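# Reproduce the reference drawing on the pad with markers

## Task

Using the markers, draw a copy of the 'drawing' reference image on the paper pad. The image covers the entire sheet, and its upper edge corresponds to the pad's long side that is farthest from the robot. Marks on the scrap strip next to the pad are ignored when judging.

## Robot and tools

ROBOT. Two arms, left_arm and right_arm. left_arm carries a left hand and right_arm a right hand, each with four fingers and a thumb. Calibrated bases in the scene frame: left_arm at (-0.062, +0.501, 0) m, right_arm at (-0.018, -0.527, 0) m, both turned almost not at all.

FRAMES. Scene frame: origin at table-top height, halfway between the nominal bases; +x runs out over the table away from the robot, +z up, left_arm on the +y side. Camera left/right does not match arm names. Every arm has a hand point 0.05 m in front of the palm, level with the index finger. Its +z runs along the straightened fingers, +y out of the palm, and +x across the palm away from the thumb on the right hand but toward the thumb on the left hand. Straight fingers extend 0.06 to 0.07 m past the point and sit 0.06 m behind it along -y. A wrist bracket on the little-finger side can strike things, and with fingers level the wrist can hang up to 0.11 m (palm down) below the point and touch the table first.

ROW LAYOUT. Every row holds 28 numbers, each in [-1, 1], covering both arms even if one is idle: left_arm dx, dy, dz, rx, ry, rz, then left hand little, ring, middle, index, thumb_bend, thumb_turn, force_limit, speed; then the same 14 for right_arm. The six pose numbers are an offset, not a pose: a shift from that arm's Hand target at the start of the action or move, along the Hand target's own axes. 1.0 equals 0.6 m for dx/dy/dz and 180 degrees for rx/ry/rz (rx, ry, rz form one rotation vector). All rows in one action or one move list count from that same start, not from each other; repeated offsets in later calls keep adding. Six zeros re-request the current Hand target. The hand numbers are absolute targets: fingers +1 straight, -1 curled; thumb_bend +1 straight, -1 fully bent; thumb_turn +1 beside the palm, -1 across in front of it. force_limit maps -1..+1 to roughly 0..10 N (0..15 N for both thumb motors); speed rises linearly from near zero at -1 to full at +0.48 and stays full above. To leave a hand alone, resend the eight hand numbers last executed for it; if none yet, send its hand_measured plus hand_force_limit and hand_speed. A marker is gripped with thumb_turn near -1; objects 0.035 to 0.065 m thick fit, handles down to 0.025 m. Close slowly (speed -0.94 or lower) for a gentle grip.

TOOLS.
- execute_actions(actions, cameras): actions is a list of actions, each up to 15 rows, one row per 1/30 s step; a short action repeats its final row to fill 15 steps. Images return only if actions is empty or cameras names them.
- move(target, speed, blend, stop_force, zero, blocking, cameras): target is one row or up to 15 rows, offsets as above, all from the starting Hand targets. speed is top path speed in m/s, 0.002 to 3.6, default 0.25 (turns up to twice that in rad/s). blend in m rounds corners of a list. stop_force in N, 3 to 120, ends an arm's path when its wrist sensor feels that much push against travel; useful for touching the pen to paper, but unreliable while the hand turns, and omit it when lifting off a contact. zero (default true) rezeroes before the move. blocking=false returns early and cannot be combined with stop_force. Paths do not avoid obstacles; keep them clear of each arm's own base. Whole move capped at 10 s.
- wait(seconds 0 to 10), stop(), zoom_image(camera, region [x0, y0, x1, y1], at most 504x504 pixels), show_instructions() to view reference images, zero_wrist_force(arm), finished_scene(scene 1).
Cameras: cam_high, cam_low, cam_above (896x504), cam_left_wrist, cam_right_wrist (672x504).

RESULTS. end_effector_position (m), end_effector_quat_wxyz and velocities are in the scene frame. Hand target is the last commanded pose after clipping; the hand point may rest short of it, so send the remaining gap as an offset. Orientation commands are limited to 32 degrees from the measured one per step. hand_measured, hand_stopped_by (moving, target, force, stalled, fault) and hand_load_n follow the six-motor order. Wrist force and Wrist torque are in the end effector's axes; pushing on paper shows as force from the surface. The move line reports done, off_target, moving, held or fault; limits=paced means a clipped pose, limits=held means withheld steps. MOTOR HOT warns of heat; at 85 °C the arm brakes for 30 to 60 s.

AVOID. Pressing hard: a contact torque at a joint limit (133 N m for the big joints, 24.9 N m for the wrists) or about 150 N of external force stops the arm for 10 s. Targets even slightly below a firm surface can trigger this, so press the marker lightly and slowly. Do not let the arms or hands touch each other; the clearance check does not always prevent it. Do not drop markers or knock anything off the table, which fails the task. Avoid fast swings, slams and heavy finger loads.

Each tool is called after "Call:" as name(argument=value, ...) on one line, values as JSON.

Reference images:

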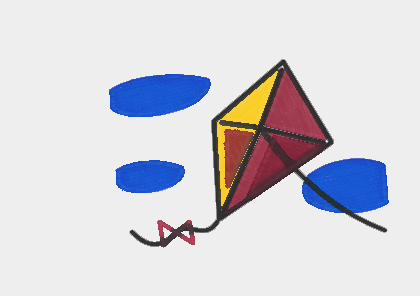

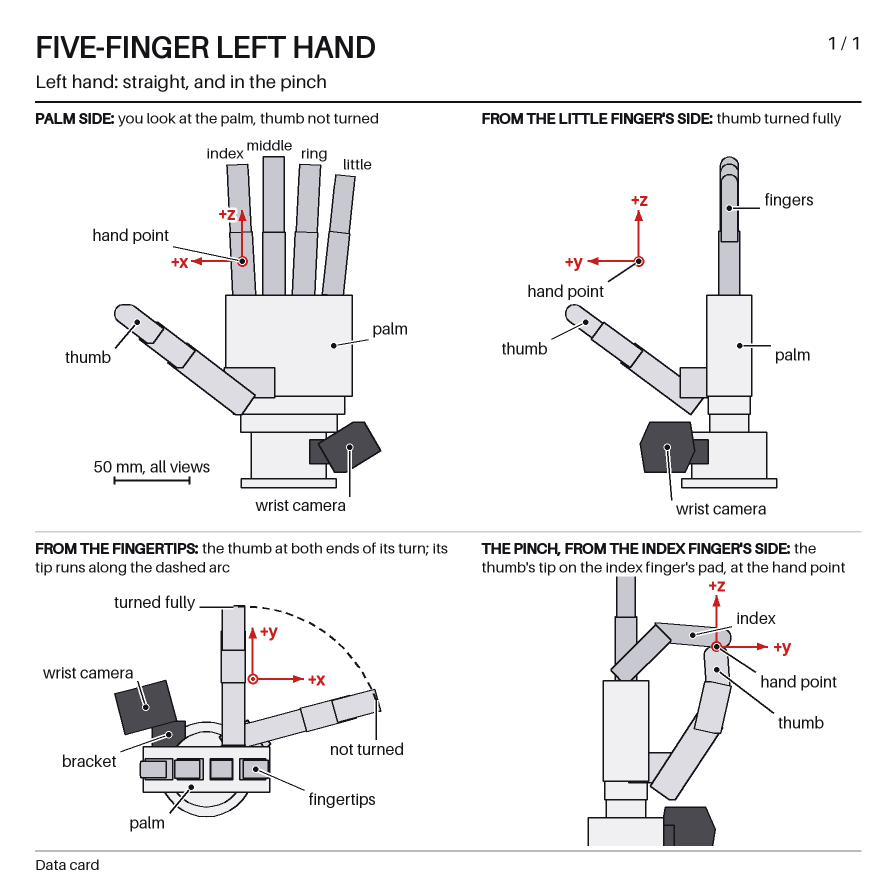

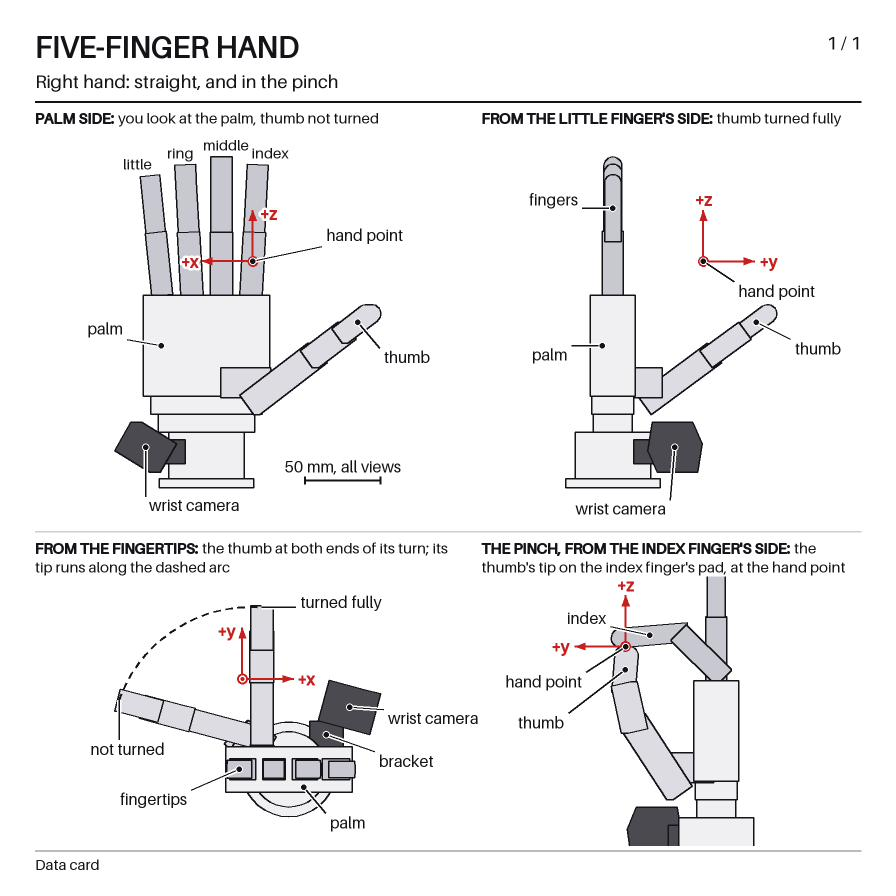

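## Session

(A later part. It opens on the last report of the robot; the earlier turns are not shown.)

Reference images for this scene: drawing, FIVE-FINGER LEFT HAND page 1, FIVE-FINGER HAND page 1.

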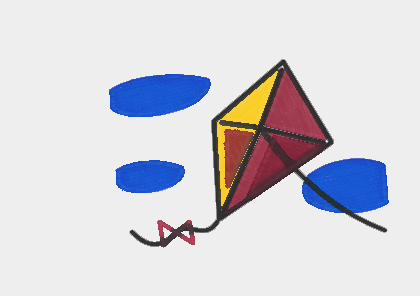

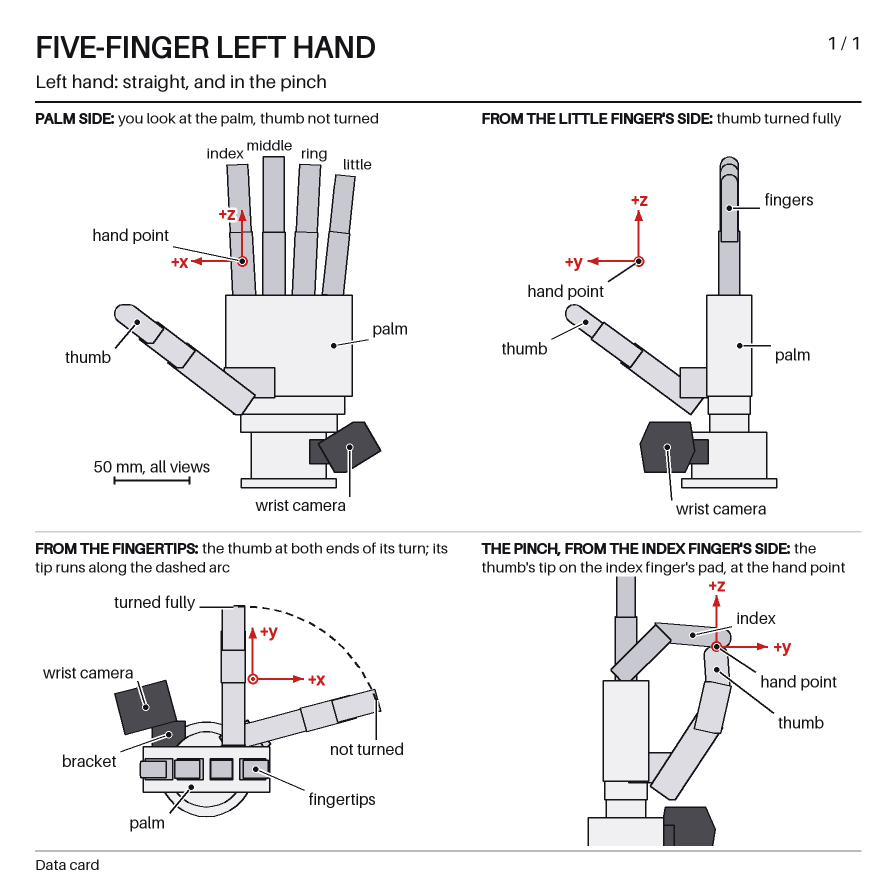

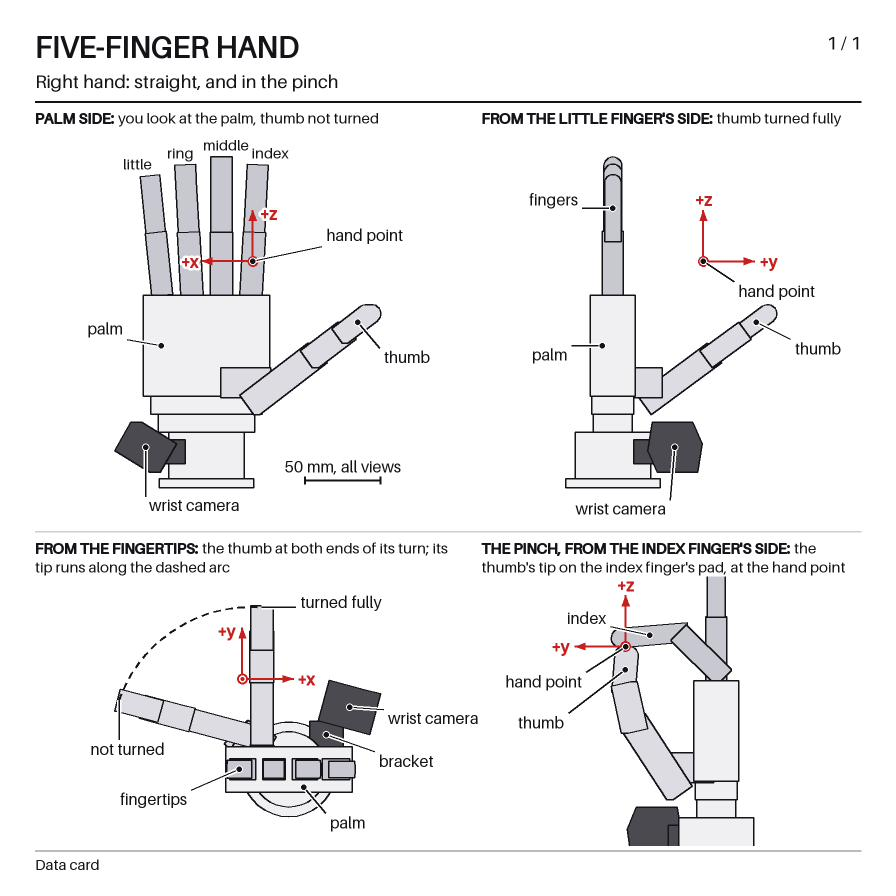

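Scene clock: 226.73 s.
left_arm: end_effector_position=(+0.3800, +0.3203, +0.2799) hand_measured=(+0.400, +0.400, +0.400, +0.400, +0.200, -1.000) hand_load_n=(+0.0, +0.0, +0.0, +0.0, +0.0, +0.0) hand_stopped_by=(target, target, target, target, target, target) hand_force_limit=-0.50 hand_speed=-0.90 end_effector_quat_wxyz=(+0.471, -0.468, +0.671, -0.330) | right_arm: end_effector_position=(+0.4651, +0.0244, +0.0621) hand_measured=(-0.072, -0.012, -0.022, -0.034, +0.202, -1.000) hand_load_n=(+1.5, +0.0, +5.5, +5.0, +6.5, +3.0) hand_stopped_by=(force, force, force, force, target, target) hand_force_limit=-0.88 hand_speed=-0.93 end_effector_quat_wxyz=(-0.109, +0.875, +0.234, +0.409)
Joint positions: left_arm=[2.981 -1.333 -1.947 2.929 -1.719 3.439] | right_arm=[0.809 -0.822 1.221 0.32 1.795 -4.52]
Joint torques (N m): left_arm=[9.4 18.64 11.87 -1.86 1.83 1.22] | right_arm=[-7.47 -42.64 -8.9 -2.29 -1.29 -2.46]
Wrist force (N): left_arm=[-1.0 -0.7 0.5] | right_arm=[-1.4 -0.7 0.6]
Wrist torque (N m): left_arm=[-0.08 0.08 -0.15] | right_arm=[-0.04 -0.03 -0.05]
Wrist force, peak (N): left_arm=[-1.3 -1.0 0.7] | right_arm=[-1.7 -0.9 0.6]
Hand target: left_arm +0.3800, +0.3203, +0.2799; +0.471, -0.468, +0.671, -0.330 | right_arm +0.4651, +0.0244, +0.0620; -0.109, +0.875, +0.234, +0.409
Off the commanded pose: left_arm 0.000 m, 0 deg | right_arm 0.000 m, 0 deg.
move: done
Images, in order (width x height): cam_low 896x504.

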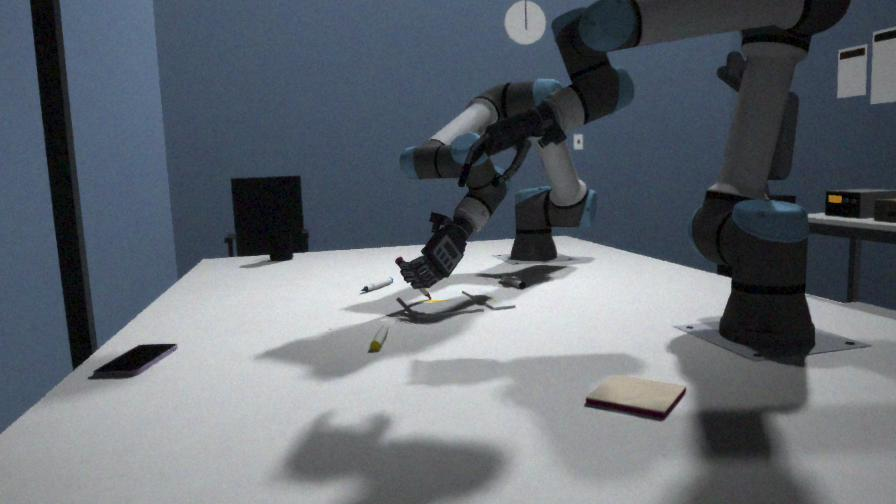

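Call:
move(target=[0,0,0,0,0,0,0.4,0.4,0.4,0.4,0.2,-1,-0.5,-0.9,-0.00128,0,0.00107,0,0,0,-0.3,-0.3,-0.5,-0.5,0.2,-1,-0.88,-0.93], speed=0.02, cameras=[])

Call:
move(target=[0,0,0,0,0,0,0.4,0.4,0.4,0.4,0.2,-1,-0.5,-0.9,-0.00096,0,0.0008,0,0,0,-0.3,-0.3,-0.5,-0.5,0.2,-1,-0.88,-0.93], speed=0.02, cameras=[])

Call:
move(target=[0,0,0,0,0,0,0.4,0.4,0.4,0.4,0.2,-1,-0.5,-0.9,-0.00064,0,0.00054,0,0,0,-0.3,-0.3,-0.5,-0.5,0.2,-1,-0.88,-0.93], speed=0.02, cameras=[])

Scene clock: 227.90 s.
left_arm: end_effector_position=(+0.3800, +0.3203, +0.2799) hand_measured=(+0.400, +0.400, +0.400, +0.400, +0.200, -1.000) hand_load_n=(+0.0, +0.0, +0.0, +0.0, +0.5, +0.0) hand_stopped_by=(target, target, target, target, target, target) hand_force_limit=-0.50 hand_speed=-0.90 end_effector_quat_wxyz=(+0.471, -0.468, +0.671, -0.330) | right_arm: end_effector_position=(+0.4651, +0.0244, +0.0610) hand_measured=(-0.072, -0.012, -0.022, -0.034, +0.202, -1.000) hand_load_n=(+2.5, +0.5, +5.5, +3.5, +7.0, +2.0) hand_stopped_by=(force, force, force, force, target, target) hand_force_limit=-0.88 hand_speed=-0.93 end_effector_quat_wxyz=(-0.109, +0.875, +0.234, +0.409)
Joint positions: left_arm=[2.981 -1.333 -1.947 2.929 -1.719 3.439] | right_arm=[0.809 -0.821 1.222 0.318 1.795 -4.52]
Joint torques (N m): left_arm=[9.06 19.32 11.78 -1.94 1.78 1.16] | right_arm=[-7.39 -41.07 -7.78 -1.89 -1.22 -2.27]
Wrist force (N): left_arm=[-0.7 -0.7 0.5] | right_arm=[1.9 -0.7 -0.6]
Wrist torque (N m): left_arm=[-0.10 0.04 -0.13] | right_arm=[-0.04 -0.10 -0.06]
Wrist force, peak (N): left_arm=[-1.1 -1.2 0.6] | right_arm=[1.9 -0.7 -0.6]
Hand target: left_arm +0.3800, +0.3203, +0.2799; +0.471, -0.468, +0.671, -0.330 | right_arm +0.4651, +0.0244, +0.0610; -0.109, +0.875, +0.234, +0.409
Off the commanded pose: left_arm 0.000 m, 0 deg | right_arm 0.000 m, 0 deg.
move: done
No camera images: "cameras" was empty.

Scene clock: 228.60 s.
left_arm: end_effector_position=(+0.3800, +0.3203, +0.2799) hand_measured=(+0.400, +0.400, +0.400, +0.400, +0.200, -1.000) hand_load_n=(-0.5, +0.0, +0.0, +0.0, +0.0, +0.5) hand_stopped_by=(target, target, target, target, target, target) hand_force_limit=-0.50 hand_speed=-0.90 end_effector_quat_wxyz=(+0.471, -0.468, +0.671, -0.330) | right_arm: end_effector_position=(+0.4651, +0.0244, +0.0603) hand_measured=(-0.072, -0.012, -0.022, -0.034, +0.202, -1.000) hand_load_n=(+3.0, +1.0, +5.5, +2.0, +8.0, +0.0) hand_stopped_by=(force, force, force, force, target, target) hand_force_limit=-0.88 hand_speed=-0.93 end_effector_quat_wxyz=(-0.109, +0.875, +0.234, +0.409)
Joint positions: left_arm=[2.981 -1.333 -1.947 2.929 -1.719 3.439] | right_arm=[0.809 -0.82 1.223 0.316 1.795 -4.52]
Joint torques (N m): left_arm=[9.5 18.8 12.07 -1.81 1.85 1.16] | right_arm=[-7.39 -39.41 -7.45 -1.52 -1.07 -1.93]
Wrist force (N): left_arm=[-0.8 -0.7 0.6] | right_arm=[4.1 -0.3 -1.5]
Wrist torque (N m): left_arm=[-0.11 0.05 -0.13] | right_arm=[-0.04 -0.18 -0.08]
Wrist force, peak (N): left_arm=[-0.9 -1.1 0.9] | right_arm=[4.2 -0.4 -1.4]
Hand target: left_arm +0.3800, +0.3203, +0.2799; +0.471, -0.468, +0.671, -0.330 | right_arm +0.4651, +0.0244, +0.0603; -0.109, +0.875, +0.234, +0.409
Off the commanded pose: left_arm 0.000 m, 0 deg | right_arm 0.000 m, 0 deg.
move: done
No camera images: "cameras" was empty.

Scene clock: 229.30 s.
left_arm: end_effector_position=(+0.3800, +0.3203, +0.2799) hand_measured=(+0.400, +0.400, +0.400, +0.400, +0.200, -1.000) hand_load_n=(+0.0, +0.0, +0.0, +0.0, +0.0, +0.0) hand_stopped_by=(target, target, target, target, target, target) hand_force_limit=-0.50 hand_speed=-0.90 end_effector_quat_wxyz=(+0.471, -0.468, +0.671, -0.330) | right_arm: end_effector_position=(+0.4651, +0.0244, +0.0598) hand_measured=(-0.072, -0.012, -0.022, -0.034, +0.202, -1.000) hand_load_n=(+3.5, +1.5, +5.5, +1.5, +8.5, -1.5) hand_stopped_by=(force, force, force, force, target, target) hand_force_limit=-0.88 hand_speed=-0.93 end_effector_quat_wxyz=(-0.109, +0.875, +0.234, +0.409)
Joint positions: left_arm=[2.981 -1.333 -1.947 2.929 -1.719 3.439] | right_arm=[0.809 -0.82 1.223 0.315 1.795 -4.52]
Joint torques (N m): left_arm=[9.35 18.49 11.85 -1.8 1.78 1.18] | right_arm=[-5.61 -38.82 -6.1 -1.49 -1.16 -1.48]
Wrist force (N): left_arm=[-1.0 -1.0 0.6] | right_arm=[4.8 0.3 -2.3]
Wrist torque (N m): left_arm=[-0.15 0.07 -0.13] | right_arm=[0.00 -0.19 -0.11]
Wrist force, peak (N): left_arm=[-0.6 -1.1 0.9] | right_arm=[5.2 0.1 -2.5]
Hand target: left_arm +0.3800, +0.3203, +0.2799; +0.471, -0.468, +0.671, -0.330 | right_arm +0.4651, +0.0244, +0.0598; -0.109, +0.875, +0.234, +0.409
Off the commanded pose: left_arm 0.000 m, 0 deg | right_arm 0.000 m, 0 deg.
move: done
No camera images: "cameras" was empty.

Call:
move(target=[0,0,0,0,0,0,0.4,0.4,0.4,0.4,0.2,-1,-0.5,-0.9,0.00766,0,-0.00643,0,0,0,-0.3,-0.3,-0.5,-0.5,0.2,-1,-0.88,-0.93], speed=0.03, cameras=["cam_above","cam_low","cam_right_wrist"])

Call:
zoom_image(camera="cam_above", region=[420, 240, 520, 340])

Scene clock: 230.43 s.
left_arm: end_effector_position=(+0.3800, +0.3203, +0.2799) hand_measured=(+0.400, +0.400, +0.400, +0.400, +0.200, -1.000) hand_load_n=(+0.0, +0.0, +0.0, +0.0, +0.0, +0.0) hand_stopped_by=(target, target, target, target, target, target) hand_force_limit=-0.50 hand_speed=-0.90 end_effector_quat_wxyz=(+0.471, -0.468, +0.671, -0.330) | right_arm: end_effector_position=(+0.4651, +0.0244, +0.0657) hand_measured=(-0.072, -0.012, -0.022, -0.034, +0.202, -1.000) hand_load_n=(+0.0, +0.0, +6.0, +5.5, +6.0, +1.0) hand_stopped_by=(force, force, force, force, target, target) hand_force_limit=-0.88 hand_speed=-0.93 end_effector_quat_wxyz=(-0.109, +0.875, +0.234, +0.409)
Joint positions: left_arm=[2.981 -1.333 -1.947 2.929 -1.719 3.439] | right_arm=[0.809 -0.825 1.217 0.327 1.795 -4.52]
Joint torques (N m): left_arm=[9.27 18.94 12.53 -1.79 1.81 1.07] | right_arm=[-5.56 -57.88 -30.64 3.32 -1 -1.46]
Wrist force (N): left_arm=[-1.1 -0.7 0.6] | right_arm=[-1.6 -0.7 0.4]
Wrist torque (N m): left_arm=[-0.09 0.08 -0.15] | right_arm=[-0.02 0.00 -0.06]
Wrist force, peak (N): left_arm=[-1.1 -1.0 0.8] | right_arm=[5.1 0.0 -2.4]
Hand target: left_arm +0.3800, +0.3203, +0.2799; +0.471, -0.468, +0.671, -0.330 | right_arm +0.4651, +0.0244, +0.0658; -0.109, +0.875, +0.234, +0.409
Off the commanded pose: left_arm 0.000 m, 0 deg | right_arm 0.000 m, 0 deg.
move: done
Images, in order (width x height): cam_low 896x504, cam_above 896x504, cam_right_wrist 672x504.

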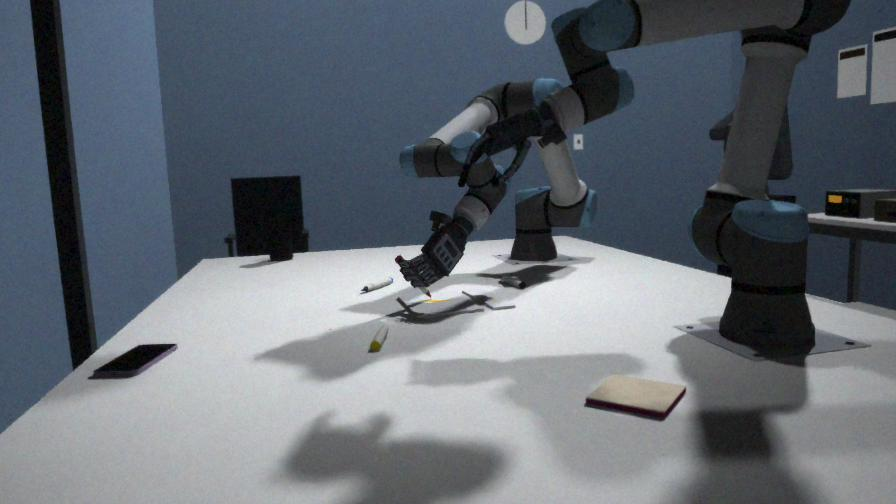

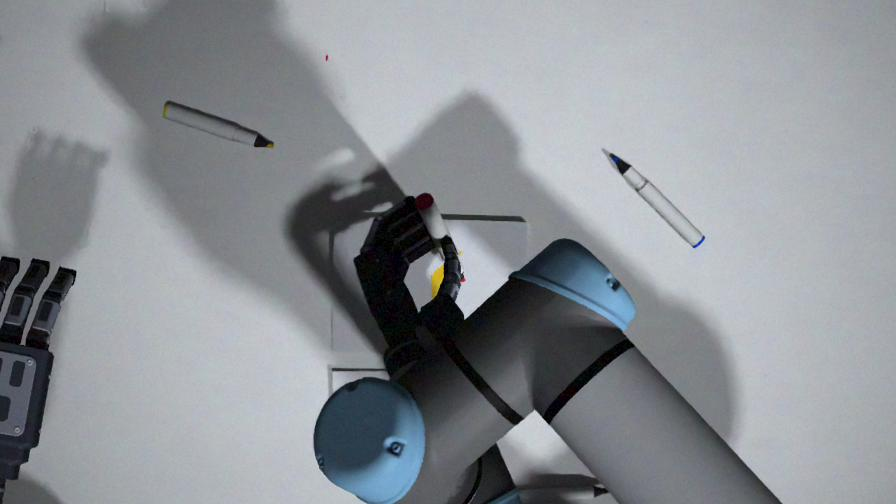

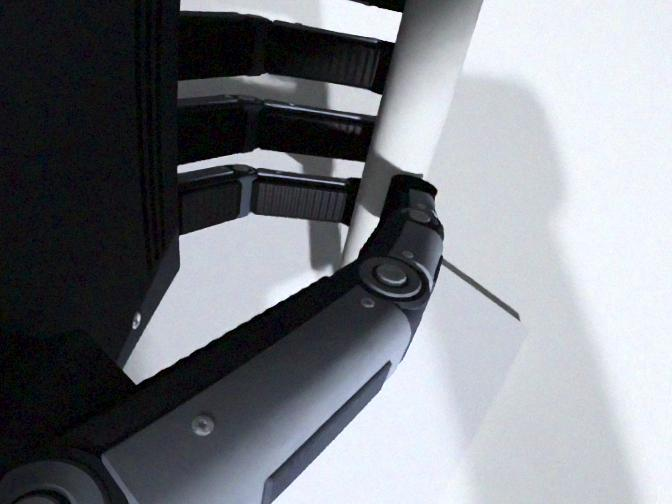

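Scaled by 5.040 from the camera's 896x504 image, which has a finer 1280x720 frame.

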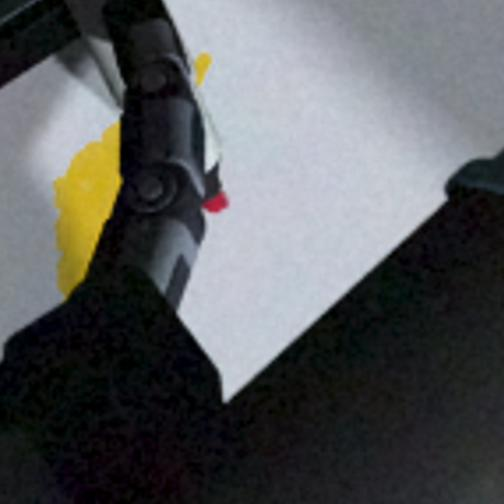

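Call:
move(target=[0,0,0,0,0,0,0.4,0.4,0.4,0.4,0.2,-1,-0.5,-0.9,-0.0607,0.2387,-0.2797,0,0,0,-0.3,-0.3,-0.5,-0.5,0.2,-1,-0.88,-0.93], speed=0.25, cameras=["cam_above"])

Call:
zoom_image(camera="cam_above", region=[420, 240, 500, 320])

Scene clock: 232.40 s.
left_arm: end_effector_position=(+0.3800, +0.3203, +0.2799) hand_measured=(+0.400, +0.400, +0.400, +0.400, +0.200, -1.000) hand_load_n=(+0.0, +0.0, +0.0, +0.0, +0.0, +0.0) hand_stopped_by=(target, target, target, target, target, target) hand_force_limit=-0.50 hand_speed=-0.90 end_effector_quat_wxyz=(+0.471, -0.468, +0.671, -0.330) | right_arm: end_effector_position=(+0.4048, -0.1756, +0.1456) hand_measured=(-0.072, -0.012, -0.022, -0.034, +0.202, -1.000) hand_load_n=(+0.5, +0.0, +6.0, +5.0, +6.5, +1.0) hand_stopped_by=(force, force, force, force, target, target) hand_force_limit=-0.88 hand_speed=-0.93 end_effector_quat_wxyz=(-0.109, +0.875, +0.234, +0.409)
Joint positions: left_arm=[2.981 -1.333 -1.947 2.929 -1.719 3.439] | right_arm=[0.57 -1.36 1.814 0.245 1.613 -4.677]
Joint torques (N m): left_arm=[9.29 18.44 12.25 -1.76 1.64 1.01] | right_arm=[-7.64 -36.15 -9.67 3.26 -1.63 -2.71]
Wrist force (N): left_arm=[-0.8 -1.1 0.7] | right_arm=[-1.4 -0.4 0.7]
Wrist torque (N m): left_arm=[-0.16 0.05 -0.12] | right_arm=[-0.01 -0.04 -0.05]
Wrist force, peak (N): left_arm=[-0.8 -1.2 0.9] | right_arm=[-1.3 -1.8 1.1]
Hand target: left_arm +0.3800, +0.3203, +0.2799; +0.471, -0.468, +0.671, -0.330 | right_arm +0.4048, -0.1756, +0.1456; -0.109, +0.875, +0.234, +0.409
Off the commanded pose: left_arm 0.000 m, 0 deg | right_arm 0.000 m, 0 deg.
move: done
Images, in order (width x height): cam_above 896x504.

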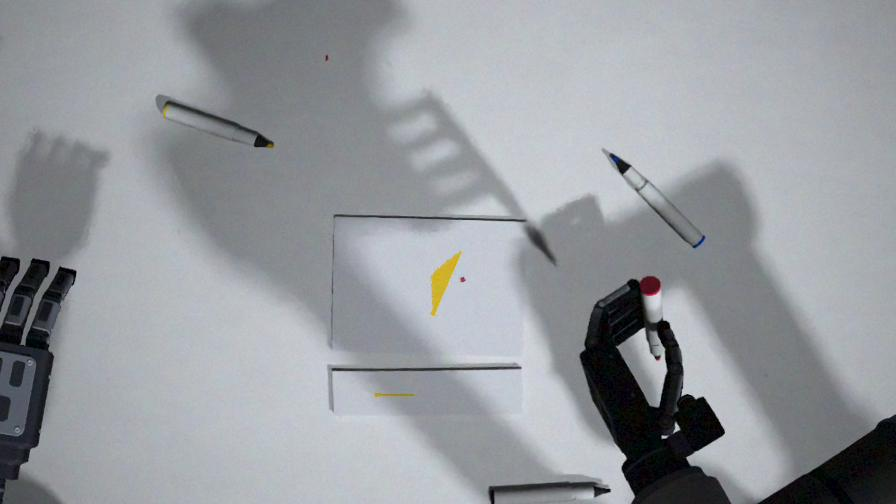

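Scaled by 6.300 from the camera's 896x504 image, which has a finer 1280x720 frame.

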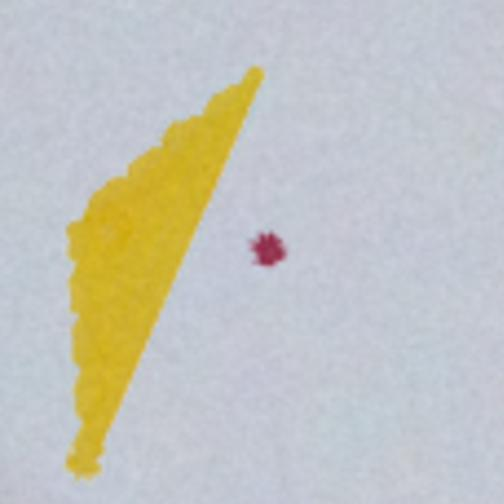

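Call:
show_instructions()

Reference images for this scene: drawing, FIVE-FINGER LEFT HAND page 1, FIVE-FINGER HAND page 1.

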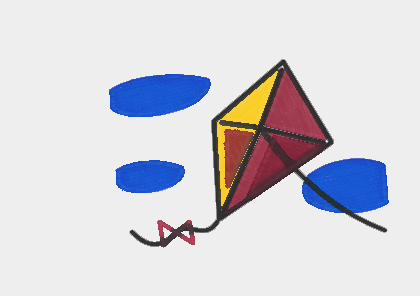

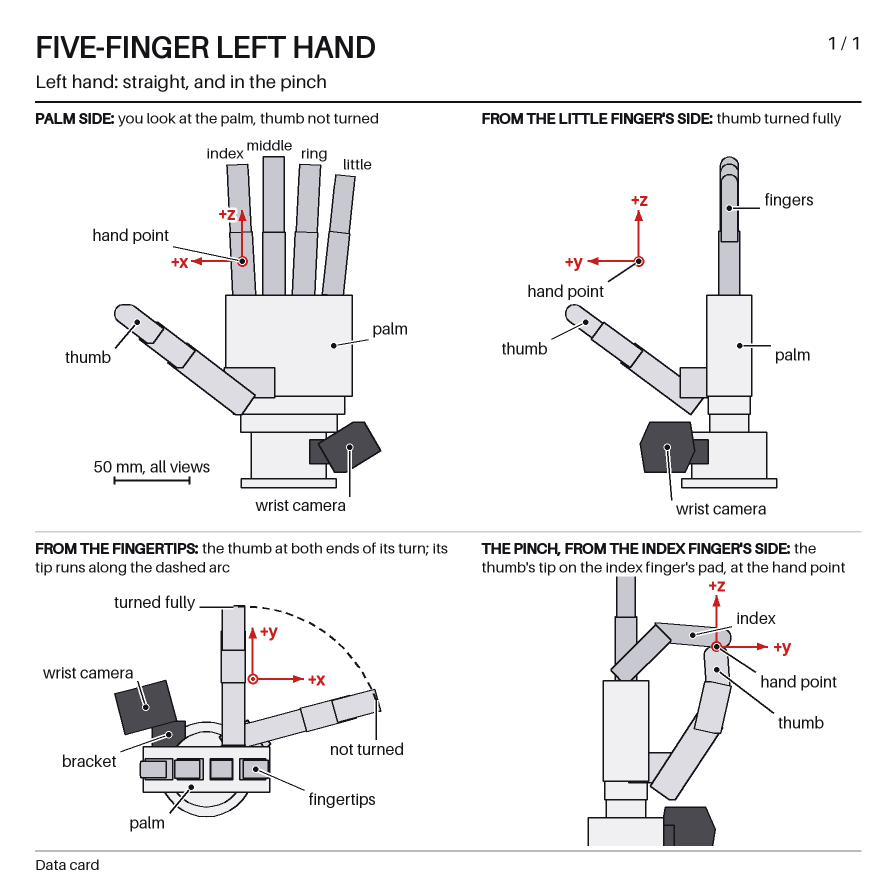

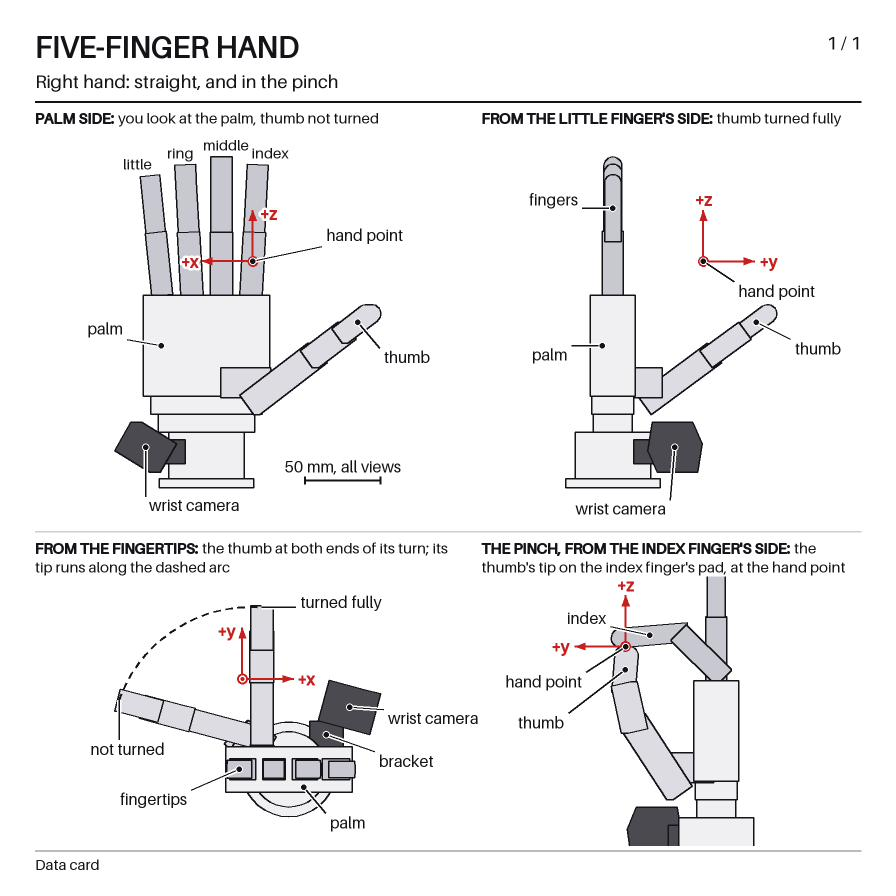

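Call:
move(target=[0,0,0,0,0,0,0.4,0.4,0.4,0.4,0.2,-1,-0.5,-0.9,0.0988,-0.2147,0.3085,0,0,0,-0.3,-0.3,-0.5,-0.5,0.2,-1,-0.88,-0.93], speed=0.25, cameras=["cam_above"])

Call:
zoom_image(camera="cam_above", region=[420, 210, 520, 310])

Scene clock: 238.33 s.
left_arm: end_effector_position=(+0.3800, +0.3203, +0.2799) hand_measured=(+0.400, +0.400, +0.400, +0.400, +0.200, -1.000) hand_load_n=(+0.0, +0.0, +0.0, +0.0, +0.0, +0.0) hand_stopped_by=(target, target, target, target, target, target) hand_force_limit=-0.50 hand_speed=-0.90 end_effector_quat_wxyz=(+0.471, -0.468, +0.671, -0.330) | right_arm: end_effector_position=(+0.4965, +0.0258, +0.0722) hand_measured=(-0.072, -0.012, -0.022, -0.034, +0.202, -1.000) hand_load_n=(+0.0, +0.0, +6.0, +5.5, +6.5, +1.0) hand_stopped_by=(force, force, force, force, target, target) hand_force_limit=-0.88 hand_speed=-0.93 end_effector_quat_wxyz=(-0.109, +0.875, +0.234, +0.409)
Joint positions: left_arm=[2.981 -1.333 -1.947 2.929 -1.719 3.439] | right_arm=[0.772 -0.79 1.134 0.369 1.768 -4.545]
Joint torques (N m): left_arm=[9.11 18.64 11.6 -1.64 1.6 1.11] | right_arm=[8.7 -44.55 -30.84 3.32 1.23 1.9]
Wrist force (N): left_arm=[-0.9 -0.9 0.5] | right_arm=[-1.4 -0.7 0.4]
Wrist torque (N m): left_arm=[-0.12 0.06 -0.14] | right_arm=[-0.01 -0.03 -0.18]
Wrist force, peak (N): left_arm=[-1.1 -1.0 0.9] | right_arm=[-1.2 -1.5 1.5]
Hand target: left_arm +0.3800, +0.3203, +0.2799; +0.471, -0.468, +0.671, -0.330 | right_arm +0.4965, +0.0258, +0.0722; -0.109, +0.875, +0.234, +0.409
Off the commanded pose: left_arm 0.000 m, 0 deg | right_arm 0.000 m, 0 deg.
move: done
Images, in order (width x height): cam_above 896x504.

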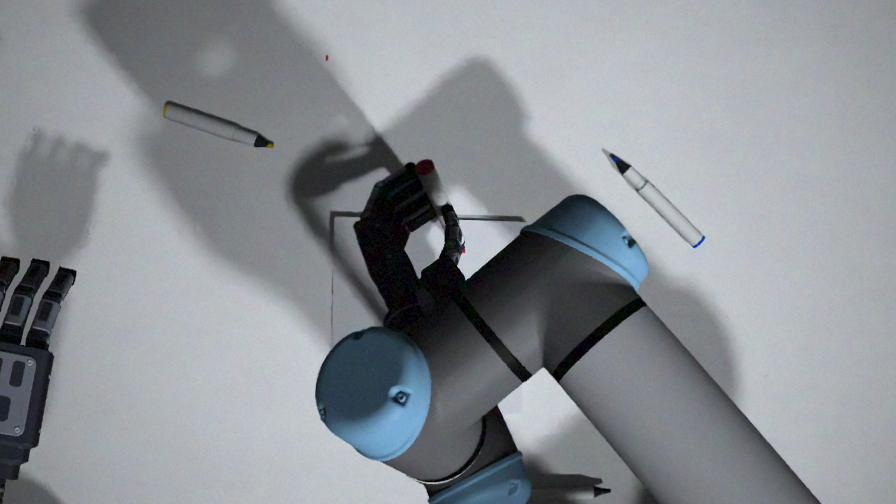

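Scaled by 5.040 from the camera's 896x504 image, which has a finer 1280x720 frame.

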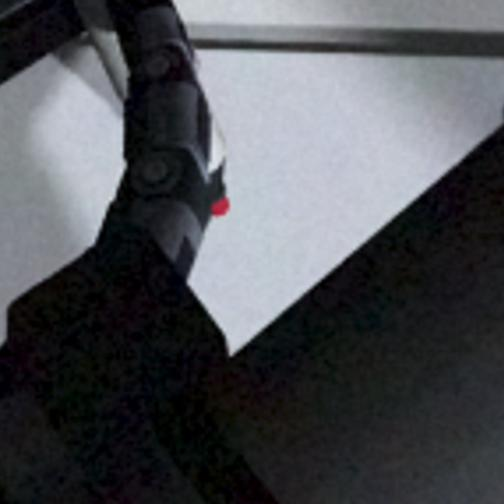

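Call:
move(target=[[0,0,0,0,0,0,0.4,0.4,0.4,0.4,0.2,-1,-0.5,-0.9,-0.01365,-0.00038,0.01097,0,0,0,-0.3,-0.3,-0.5,-0.5,0.2,-1,-0.88,-0.93],[0,0,0,0,0,0,0.4,0.4,0.4,0.4,0.2,-1,-0.5,-0.9,-0.06684,-0.0966,-0.05242,0,0,0,-0.3,-0.3,-0.5,-0.5,0.2,-1,-0.88,-0.93]], speed=0.05, cameras=["cam_above"])

Call:
zoom_image(camera="cam_above", region=[400, 230, 500, 330])

Scene clock: 241.40 s.
left_arm: end_effector_position=(+0.3800, +0.3203, +0.2799) hand_measured=(+0.400, +0.400, +0.400, +0.400, +0.200, -1.000) hand_load_n=(+0.0, +0.0, -0.5, +0.0, +0.0, +0.0) hand_stopped_by=(target, target, target, target, target, target) hand_force_limit=-0.50 hand_speed=-0.90 end_effector_quat_wxyz=(+0.471, -0.468, +0.671, -0.330) | right_arm: end_effector_position=(+0.4244, +0.0511, +0.0616) hand_measured=(-0.072, -0.012, -0.022, -0.034, +0.202, -1.000) hand_load_n=(+0.0, +0.0, +6.0, +5.5, +6.5, +1.0) hand_stopped_by=(force, force, force, force, target, target) hand_force_limit=-0.88 hand_speed=-0.93 end_effector_quat_wxyz=(-0.109, +0.875, +0.234, +0.409)
Joint positions: left_arm=[2.981 -1.333 -1.947 2.929 -1.719 3.439] | right_arm=[0.891 -0.807 1.199 0.342 1.856 -4.464]
Joint torques (N m): left_arm=[8.86 18.79 13.07 -1.68 1.69 0.99] | right_arm=[6.63 -58.72 -9.84 3.2 1.21 1.99]
Wrist force (N): left_arm=[-0.9 -1.2 0.6] | right_arm=[-1.4 -0.7 0.5]
Wrist torque (N m): left_arm=[-0.17 0.06 -0.12] | right_arm=[-0.04 -0.02 -0.18]
Wrist force, peak (N): left_arm=[-1.2 -1.1 0.8] | right_arm=[-1.8 -0.9 0.3]
Hand target: left_arm +0.3800, +0.3203, +0.2799; +0.471, -0.468, +0.671, -0.330 | right_arm +0.4243, +0.0512, +0.0616; -0.109, +0.875, +0.234, +0.409
Off the commanded pose: left_arm 0.000 m, 0 deg | right_arm 0.000 m, 0 deg.
move: done
Images, in order (width x height): cam_above 896x504.

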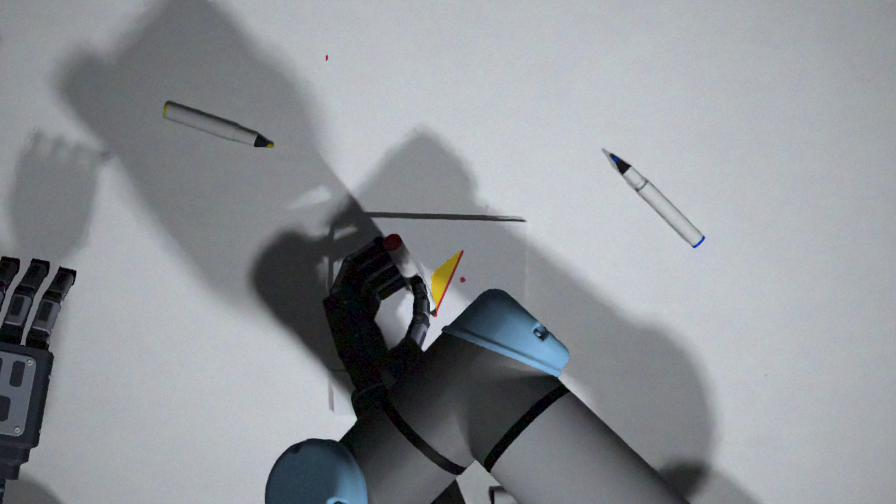

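Scaled by 5.040 from the camera's 896x504 image, which has a finer 1280x720 frame.

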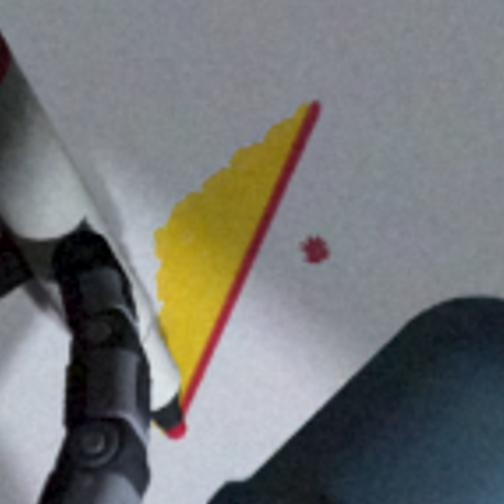

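Call:
move(target=[[0,0,0,0,0,0,0.4,0.4,0.4,0.4,0.2,-1,-0.5,-0.9,0.0001,0.00601,0.0009,0,0,0,-0.3,-0.3,-0.5,-0.5,0.2,-1,-0.88,-0.93],[0,0,0,0,0,0,0.4,0.4,0.4,0.4,0.2,-1,-0.5,-0.9,0.05013,0.09652,0.06051,0,0,0,-0.3,-0.3,-0.5,-0.5,0.2,-1,-0.88,-0.93],[0,0,0,0,0,0,0.4,0.4,0.4,0.4,0.2,-1,-0.5,-0.9,0.04745,0.0968,0.05731,0,0,0,-0.3,-0.3,-0.5,-0.5,0.2,-1,-0.88,-0.93],[0,0,0,0,0,0,0.4,0.4,0.4,0.4,0.2,-1,-0.5,-0.9,0.00062,0.01194,0.00151,0,0,0,-0.3,-0.3,-0.5,-0.5,0.2,-1,-0.88,-0.93],[0,0,0,0,0,0,0.4,0.4,0.4,0.4,0.2,-1,-0.5,-0.9,0.0011,0.01796,0.00208,0,0,0,-0.3,-0.3,-0.5,-0.5,0.2,-1,-0.88,-0.93],[0,0,0,0,0,0,0.4,0.4,0.4,0.4,0.2,-1,-0.5,-0.9,0.04481,0.09713,0.05416,0,0,0,-0.3,-0.3,-0.5,-0.5,0.2,-1,-0.88,-0.93],[0,0,0,0,0,0,0.4,0.4,0.4,0.4,0.2,-1,-0.5,-0.9,0.04212,0.09742,0.05097,0,0,0,-0.3,-0.3,-0.5,-0.5,0.2,-1,-0.88,-0.93]], speed=0.06, cameras=["cam_above"])

Call:
zoom_image(camera="cam_above", region=[400, 230, 500, 330])

Scene clock: 250.73 s.
left_arm: end_effector_position=(+0.3800, +0.3203, +0.2799) hand_measured=(+0.400, +0.400, +0.400, +0.400, +0.200, -1.000) hand_load_n=(+0.0, +0.0, +0.0, +0.0, +0.0, +0.0) hand_stopped_by=(target, target, target, target, target, target) hand_force_limit=-0.50 hand_speed=-0.90 end_effector_quat_wxyz=(+0.471, -0.468, +0.671, -0.330) | right_arm: end_effector_position=(+0.4879, +0.0203, +0.0614) hand_measured=(-0.072, -0.012, -0.022, -0.034, +0.202, -1.000) hand_load_n=(+1.0, +0.0, +6.0, +5.0, +6.5, +1.0) hand_stopped_by=(force, force, force, force, target, target) hand_force_limit=-0.88 hand_speed=-0.93 end_effector_quat_wxyz=(-0.109, +0.875, +0.234, +0.409)
Joint positions: left_arm=[2.981 -1.333 -1.947 2.929 -1.719 3.439] | right_arm=[0.776 -0.802 1.186 0.33 1.77 -4.542]
Joint torques (N m): left_arm=[8.35 18.71 12.4 -1.42 1.61 0.88] | right_arm=[8.22 -57.75 -9.83 -2.23 1.14 1.74]
Wrist force (N): left_arm=[-0.9 -1.0 0.8] | right_arm=[-0.4 -0.9 0.1]
Wrist torque (N m): left_arm=[-0.15 0.07 -0.13] | right_arm=[-0.08 -0.05 -0.06]
Wrist force, peak (N): left_arm=[-1.1 -1.0 1.0] | right_arm=[-0.9 -1.7 -0.1]
Hand target: left_arm +0.3800, +0.3203, +0.2799; +0.471, -0.468, +0.671, -0.330 | right_arm +0.4879, +0.0203, +0.0614; -0.109, +0.875, +0.234, +0.409
Off the commanded pose: left_arm 0.000 m, 0 deg | right_arm 0.000 m, 0 deg.
move: done
Images, in order (width x height): cam_above 896x504.

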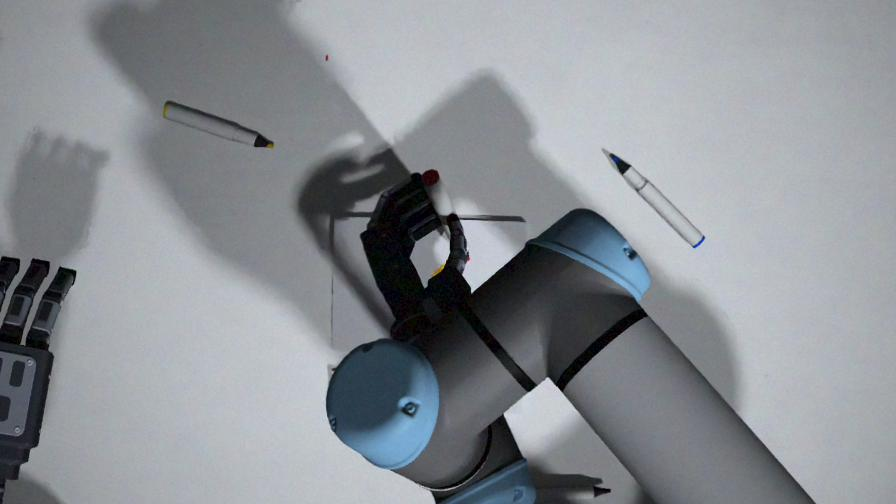

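Scaled by 5.040 from the camera's 896x504 image, which has a finer 1280x720 frame.

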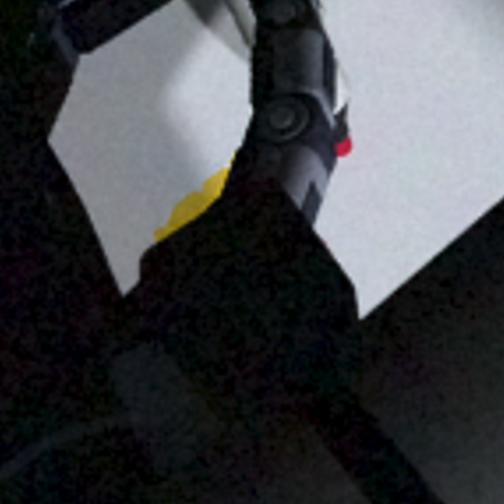

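Call:
move(target=[[0,0,0,0,0,0,0.4,0.4,0.4,0.4,0.2,-1,-0.5,-0.9,-0.04054,-0.07346,-0.04831,0,0,0,-0.3,-0.3,-0.5,-0.5,0.2,-1,-0.88,-0.93],[0,0,0,0,0,0,0.4,0.4,0.4,0.4,0.2,-1,-0.5,-0.9,-0.04005,-0.06745,-0.04773,0,0,0,-0.3,-0.3,-0.5,-0.5,0.2,-1,-0.88,-0.93],[0,0,0,0,0,0,0.4,0.4,0.4,0.4,0.2,-1,-0.5,-0.9,-0.00266,0.00021,-0.00317,0,0,0,-0.3,-0.3,-0.5,-0.5,0.2,-1,-0.88,-0.93],[0,0,0,0,0,0,0.4,0.4,0.4,0.4,0.2,-1,-0.5,-0.9,-0.00535,0.0005,-0.00637,0,0,0,-0.3,-0.3,-0.5,-0.5,0.2,-1,-0.88,-0.93],[0,0,0,0,0,0,0.4,0.4,0.4,0.4,0.2,-1,-0.5,-0.9,-0.03955,-0.06152,-0.04713,0,0,0,-0.3,-0.3,-0.5,-0.5,0.2,-1,-0.88,-0.93],[0,0,0,0,0,0,0.4,0.4,0.4,0.4,0.2,-1,-0.5,-0.9,-0.03907,-0.05551,-0.04656,0,0,0,-0.3,-0.3,-0.5,-0.5,0.2,-1,-0.88,-0.93],[0,0,0,0,0,0,0.4,0.4,0.4,0.4,0.2,-1,-0.5,-0.9,-0.00793,0.00086,-0.00946,0,0,0,-0.3,-0.3,-0.5,-0.5,0.2,-1,-0.88,-0.93],[0,0,0,0,0,0,0.4,0.4,0.4,0.4,0.2,-1,-0.5,-0.9,-0.01062,0.00115,-0.01266,0,0,0,-0.3,-0.3,-0.5,-0.5,0.2,-1,-0.88,-0.93]], speed=0.06, cameras=[])

Scene clock: 257.73 s.
left_arm: end_effector_position=(+0.3800, +0.3203, +0.2799) hand_measured=(+0.400, +0.400, +0.400, +0.400, +0.200, -1.000) hand_load_n=(+0.0, +0.0, +0.0, +0.0, +0.0, +0.0) hand_stopped_by=(target, target, target, target, target, target) hand_force_limit=-0.50 hand_speed=-0.90 end_effector_quat_wxyz=(+0.471, -0.468, +0.671, -0.330) | right_arm: end_effector_position=(+0.4797, +0.0148, +0.0614) hand_measured=(-0.072, -0.012, -0.022, -0.034, +0.202, -1.000) hand_load_n=(+0.5, +0.0, +6.0, +5.0, +6.5, +0.5) hand_stopped_by=(force, force, force, force, target, target) hand_force_limit=-0.88 hand_speed=-0.93 end_effector_quat_wxyz=(-0.109, +0.875, +0.234, +0.409)
Joint positions: left_arm=[2.981 -1.333 -1.947 2.929 -1.719 3.439] | right_arm=[0.779 -0.824 1.226 0.313 1.773 -4.54]
Joint torques (N m): left_arm=[8.57 18.24 12.31 -1.34 1.38 0.94] | right_arm=[7.6 -55.89 -8.57 -2.02 1.13 1.96]
Wrist force (N): left_arm=[-1.1 -1.0 0.8] | right_arm=[-0.7 -0.8 0.1]
Wrist torque (N m): left_arm=[-0.16 0.09 -0.15] | right_arm=[-0.05 -0.02 -0.07]
Wrist force, peak (N): left_arm=[-1.2 -1.1 0.6] | right_arm=[-1.0 -1.6 -0.4]
Hand target: left_arm +0.3800, +0.3203, +0.2799; +0.471, -0.468, +0.671, -0.330 | right_arm +0.4796, +0.0148, +0.0614; -0.109, +0.875, +0.234, +0.409
Off the commanded pose: left_arm 0.000 m, 0 deg | right_arm 0.000 m, 0 deg.
move: done
No camera images: "cameras" was empty.

Call:
move(target=[[0,0,0,0,0,0,0.4,0.4,0.4,0.4,0.2,-1,-0.5,-0.9,-0.02795,-0.05064,-0.03332,0,0,0,-0.3,-0.3,-0.5,-0.5,0.2,-1,-0.88,-0.93],[0,0,0,0,0,0,0.4,0.4,0.4,0.4,0.2,-1,-0.5,-0.9,-0.02747,-0.04464,-0.03274,0,0,0,-0.3,-0.3,-0.5,-0.5,0.2,-1,-0.88,-0.93],[0,0,0,0,0,0,0.4,0.4,0.4,0.4,0.2,-1,-0.5,-0.9,-0.00269,0.00029,-0.0032,0,0,0,-0.3,-0.3,-0.5,-0.5,0.2,-1,-0.88,-0.93],[0,0,0,0,0,0,0.4,0.4,0.4,0.4,0.2,-1,-0.5,-0.9,-0.00532,0.00061,-0.00635,0,0,0,-0.3,-0.3,-0.5,-0.5,0.2,-1,-0.88,-0.93],[0,0,0,0,0,0,0.4,0.4,0.4,0.4,0.2,-1,-0.5,-0.9,-0.02699,-0.03863,-0.03216,0,0,0,-0.3,-0.3,-0.5,-0.5,0.2,-1,-0.88,-0.93],[0,0,0,0,0,0,0.4,0.4,0.4,0.4,0.2,-1,-0.5,-0.9,-0.0265,-0.03262,-0.03158,0,0,0,-0.3,-0.3,-0.5,-0.5,0.2,-1,-0.88,-0.93],[0,0,0,0,0,0,0.4,0.4,0.4,0.4,0.2,-1,-0.5,-0.9,-0.00801,0.00091,-0.00955,0,0,0,-0.3,-0.3,-0.5,-0.5,0.2,-1,-0.88,-0.93],[0,0,0,0,0,0,0.4,0.4,0.4,0.4,0.2,-1,-0.5,-0.9,-0.01067,0.00112,-0.01272,0,0,0,-0.3,-0.3,-0.5,-0.5,0.2,-1,-0.88,-0.93],[0,0,0,0,0,0,0.4,0.4,0.4,0.4,0.2,-1,-0.5,-0.9,-0.02602,-0.02662,-0.03101,0,0,0,-0.3,-0.3,-0.5,-0.5,0.2,-1,-0.88,-0.93],[0,0,0,0,0,0,0.4,0.4,0.4,0.4,0.2,-1,-0.5,-0.9,-0.02554,-0.02061,-0.03043,0,0,0,-0.3,-0.3,-0.5,-0.5,0.2,-1,-0.88,-0.93],[0,0,0,0,0,0,0.4,0.4,0.4,0.4,0.2,-1,-0.5,-0.9,-0.01333,0.00152,-0.01588,0,0,0,-0.3,-0.3,-0.5,-0.5,0.2,-1,-0.88,-0.93]], speed=0.06, cameras=[])

Scene clock: 264.70 s.
left_arm: end_effector_position=(+0.3800, +0.3203, +0.2799) hand_measured=(+0.400, +0.400, +0.400, +0.400, +0.200, -1.000) hand_load_n=(+0.0, +0.0, +0.0, +0.0, +0.0, +0.0) hand_stopped_by=(target, target, target, target, target, target) hand_force_limit=-0.50 hand_speed=-0.90 end_effector_quat_wxyz=(+0.471, -0.468, +0.671, -0.330) | right_arm: end_effector_position=(+0.4692, +0.0078, +0.0614) hand_measured=(-0.072, -0.012, -0.022, -0.034, +0.202, -1.000) hand_load_n=(+0.5, +0.5, +6.0, +5.0, +6.5, +1.0) hand_stopped_by=(force, force, force, force, target, target) hand_force_limit=-0.88 hand_speed=-0.93 end_effector_quat_wxyz=(-0.109, +0.875, +0.234, +0.409)
Joint positions: left_arm=[2.981 -1.333 -1.947 2.929 -1.719 3.439] | right_arm=[0.784 -0.85 1.273 0.293 1.776 -4.537]
Joint torques (N m): left_arm=[7.46 17.77 13.07 -1.34 1.28 0.81] | right_arm=[-8.82 -42.68 -30.06 3.25 -1.18 -2.46]
Wrist force (N): left_arm=[-1.0 -0.9 0.6] | right_arm=[-0.9 -0.9 0.3]
Wrist torque (N m): left_arm=[-0.13 0.07 -0.14] | right_arm=[-0.05 -0.09 -0.03]
Wrist force, peak (N): left_arm=[-1.0 -1.3 0.6] | right_arm=[-1.2 -1.4 -0.3]
Hand target: left_arm +0.3800, +0.3203, +0.2799; +0.471, -0.468, +0.671, -0.330 | right_arm +0.4693, +0.0078, +0.0613; -0.109, +0.875, +0.234, +0.409
Off the commanded pose: left_arm 0.000 m, 0 deg | right_arm 0.000 m, 0 deg.
move: done
No camera images: "cameras" was empty.


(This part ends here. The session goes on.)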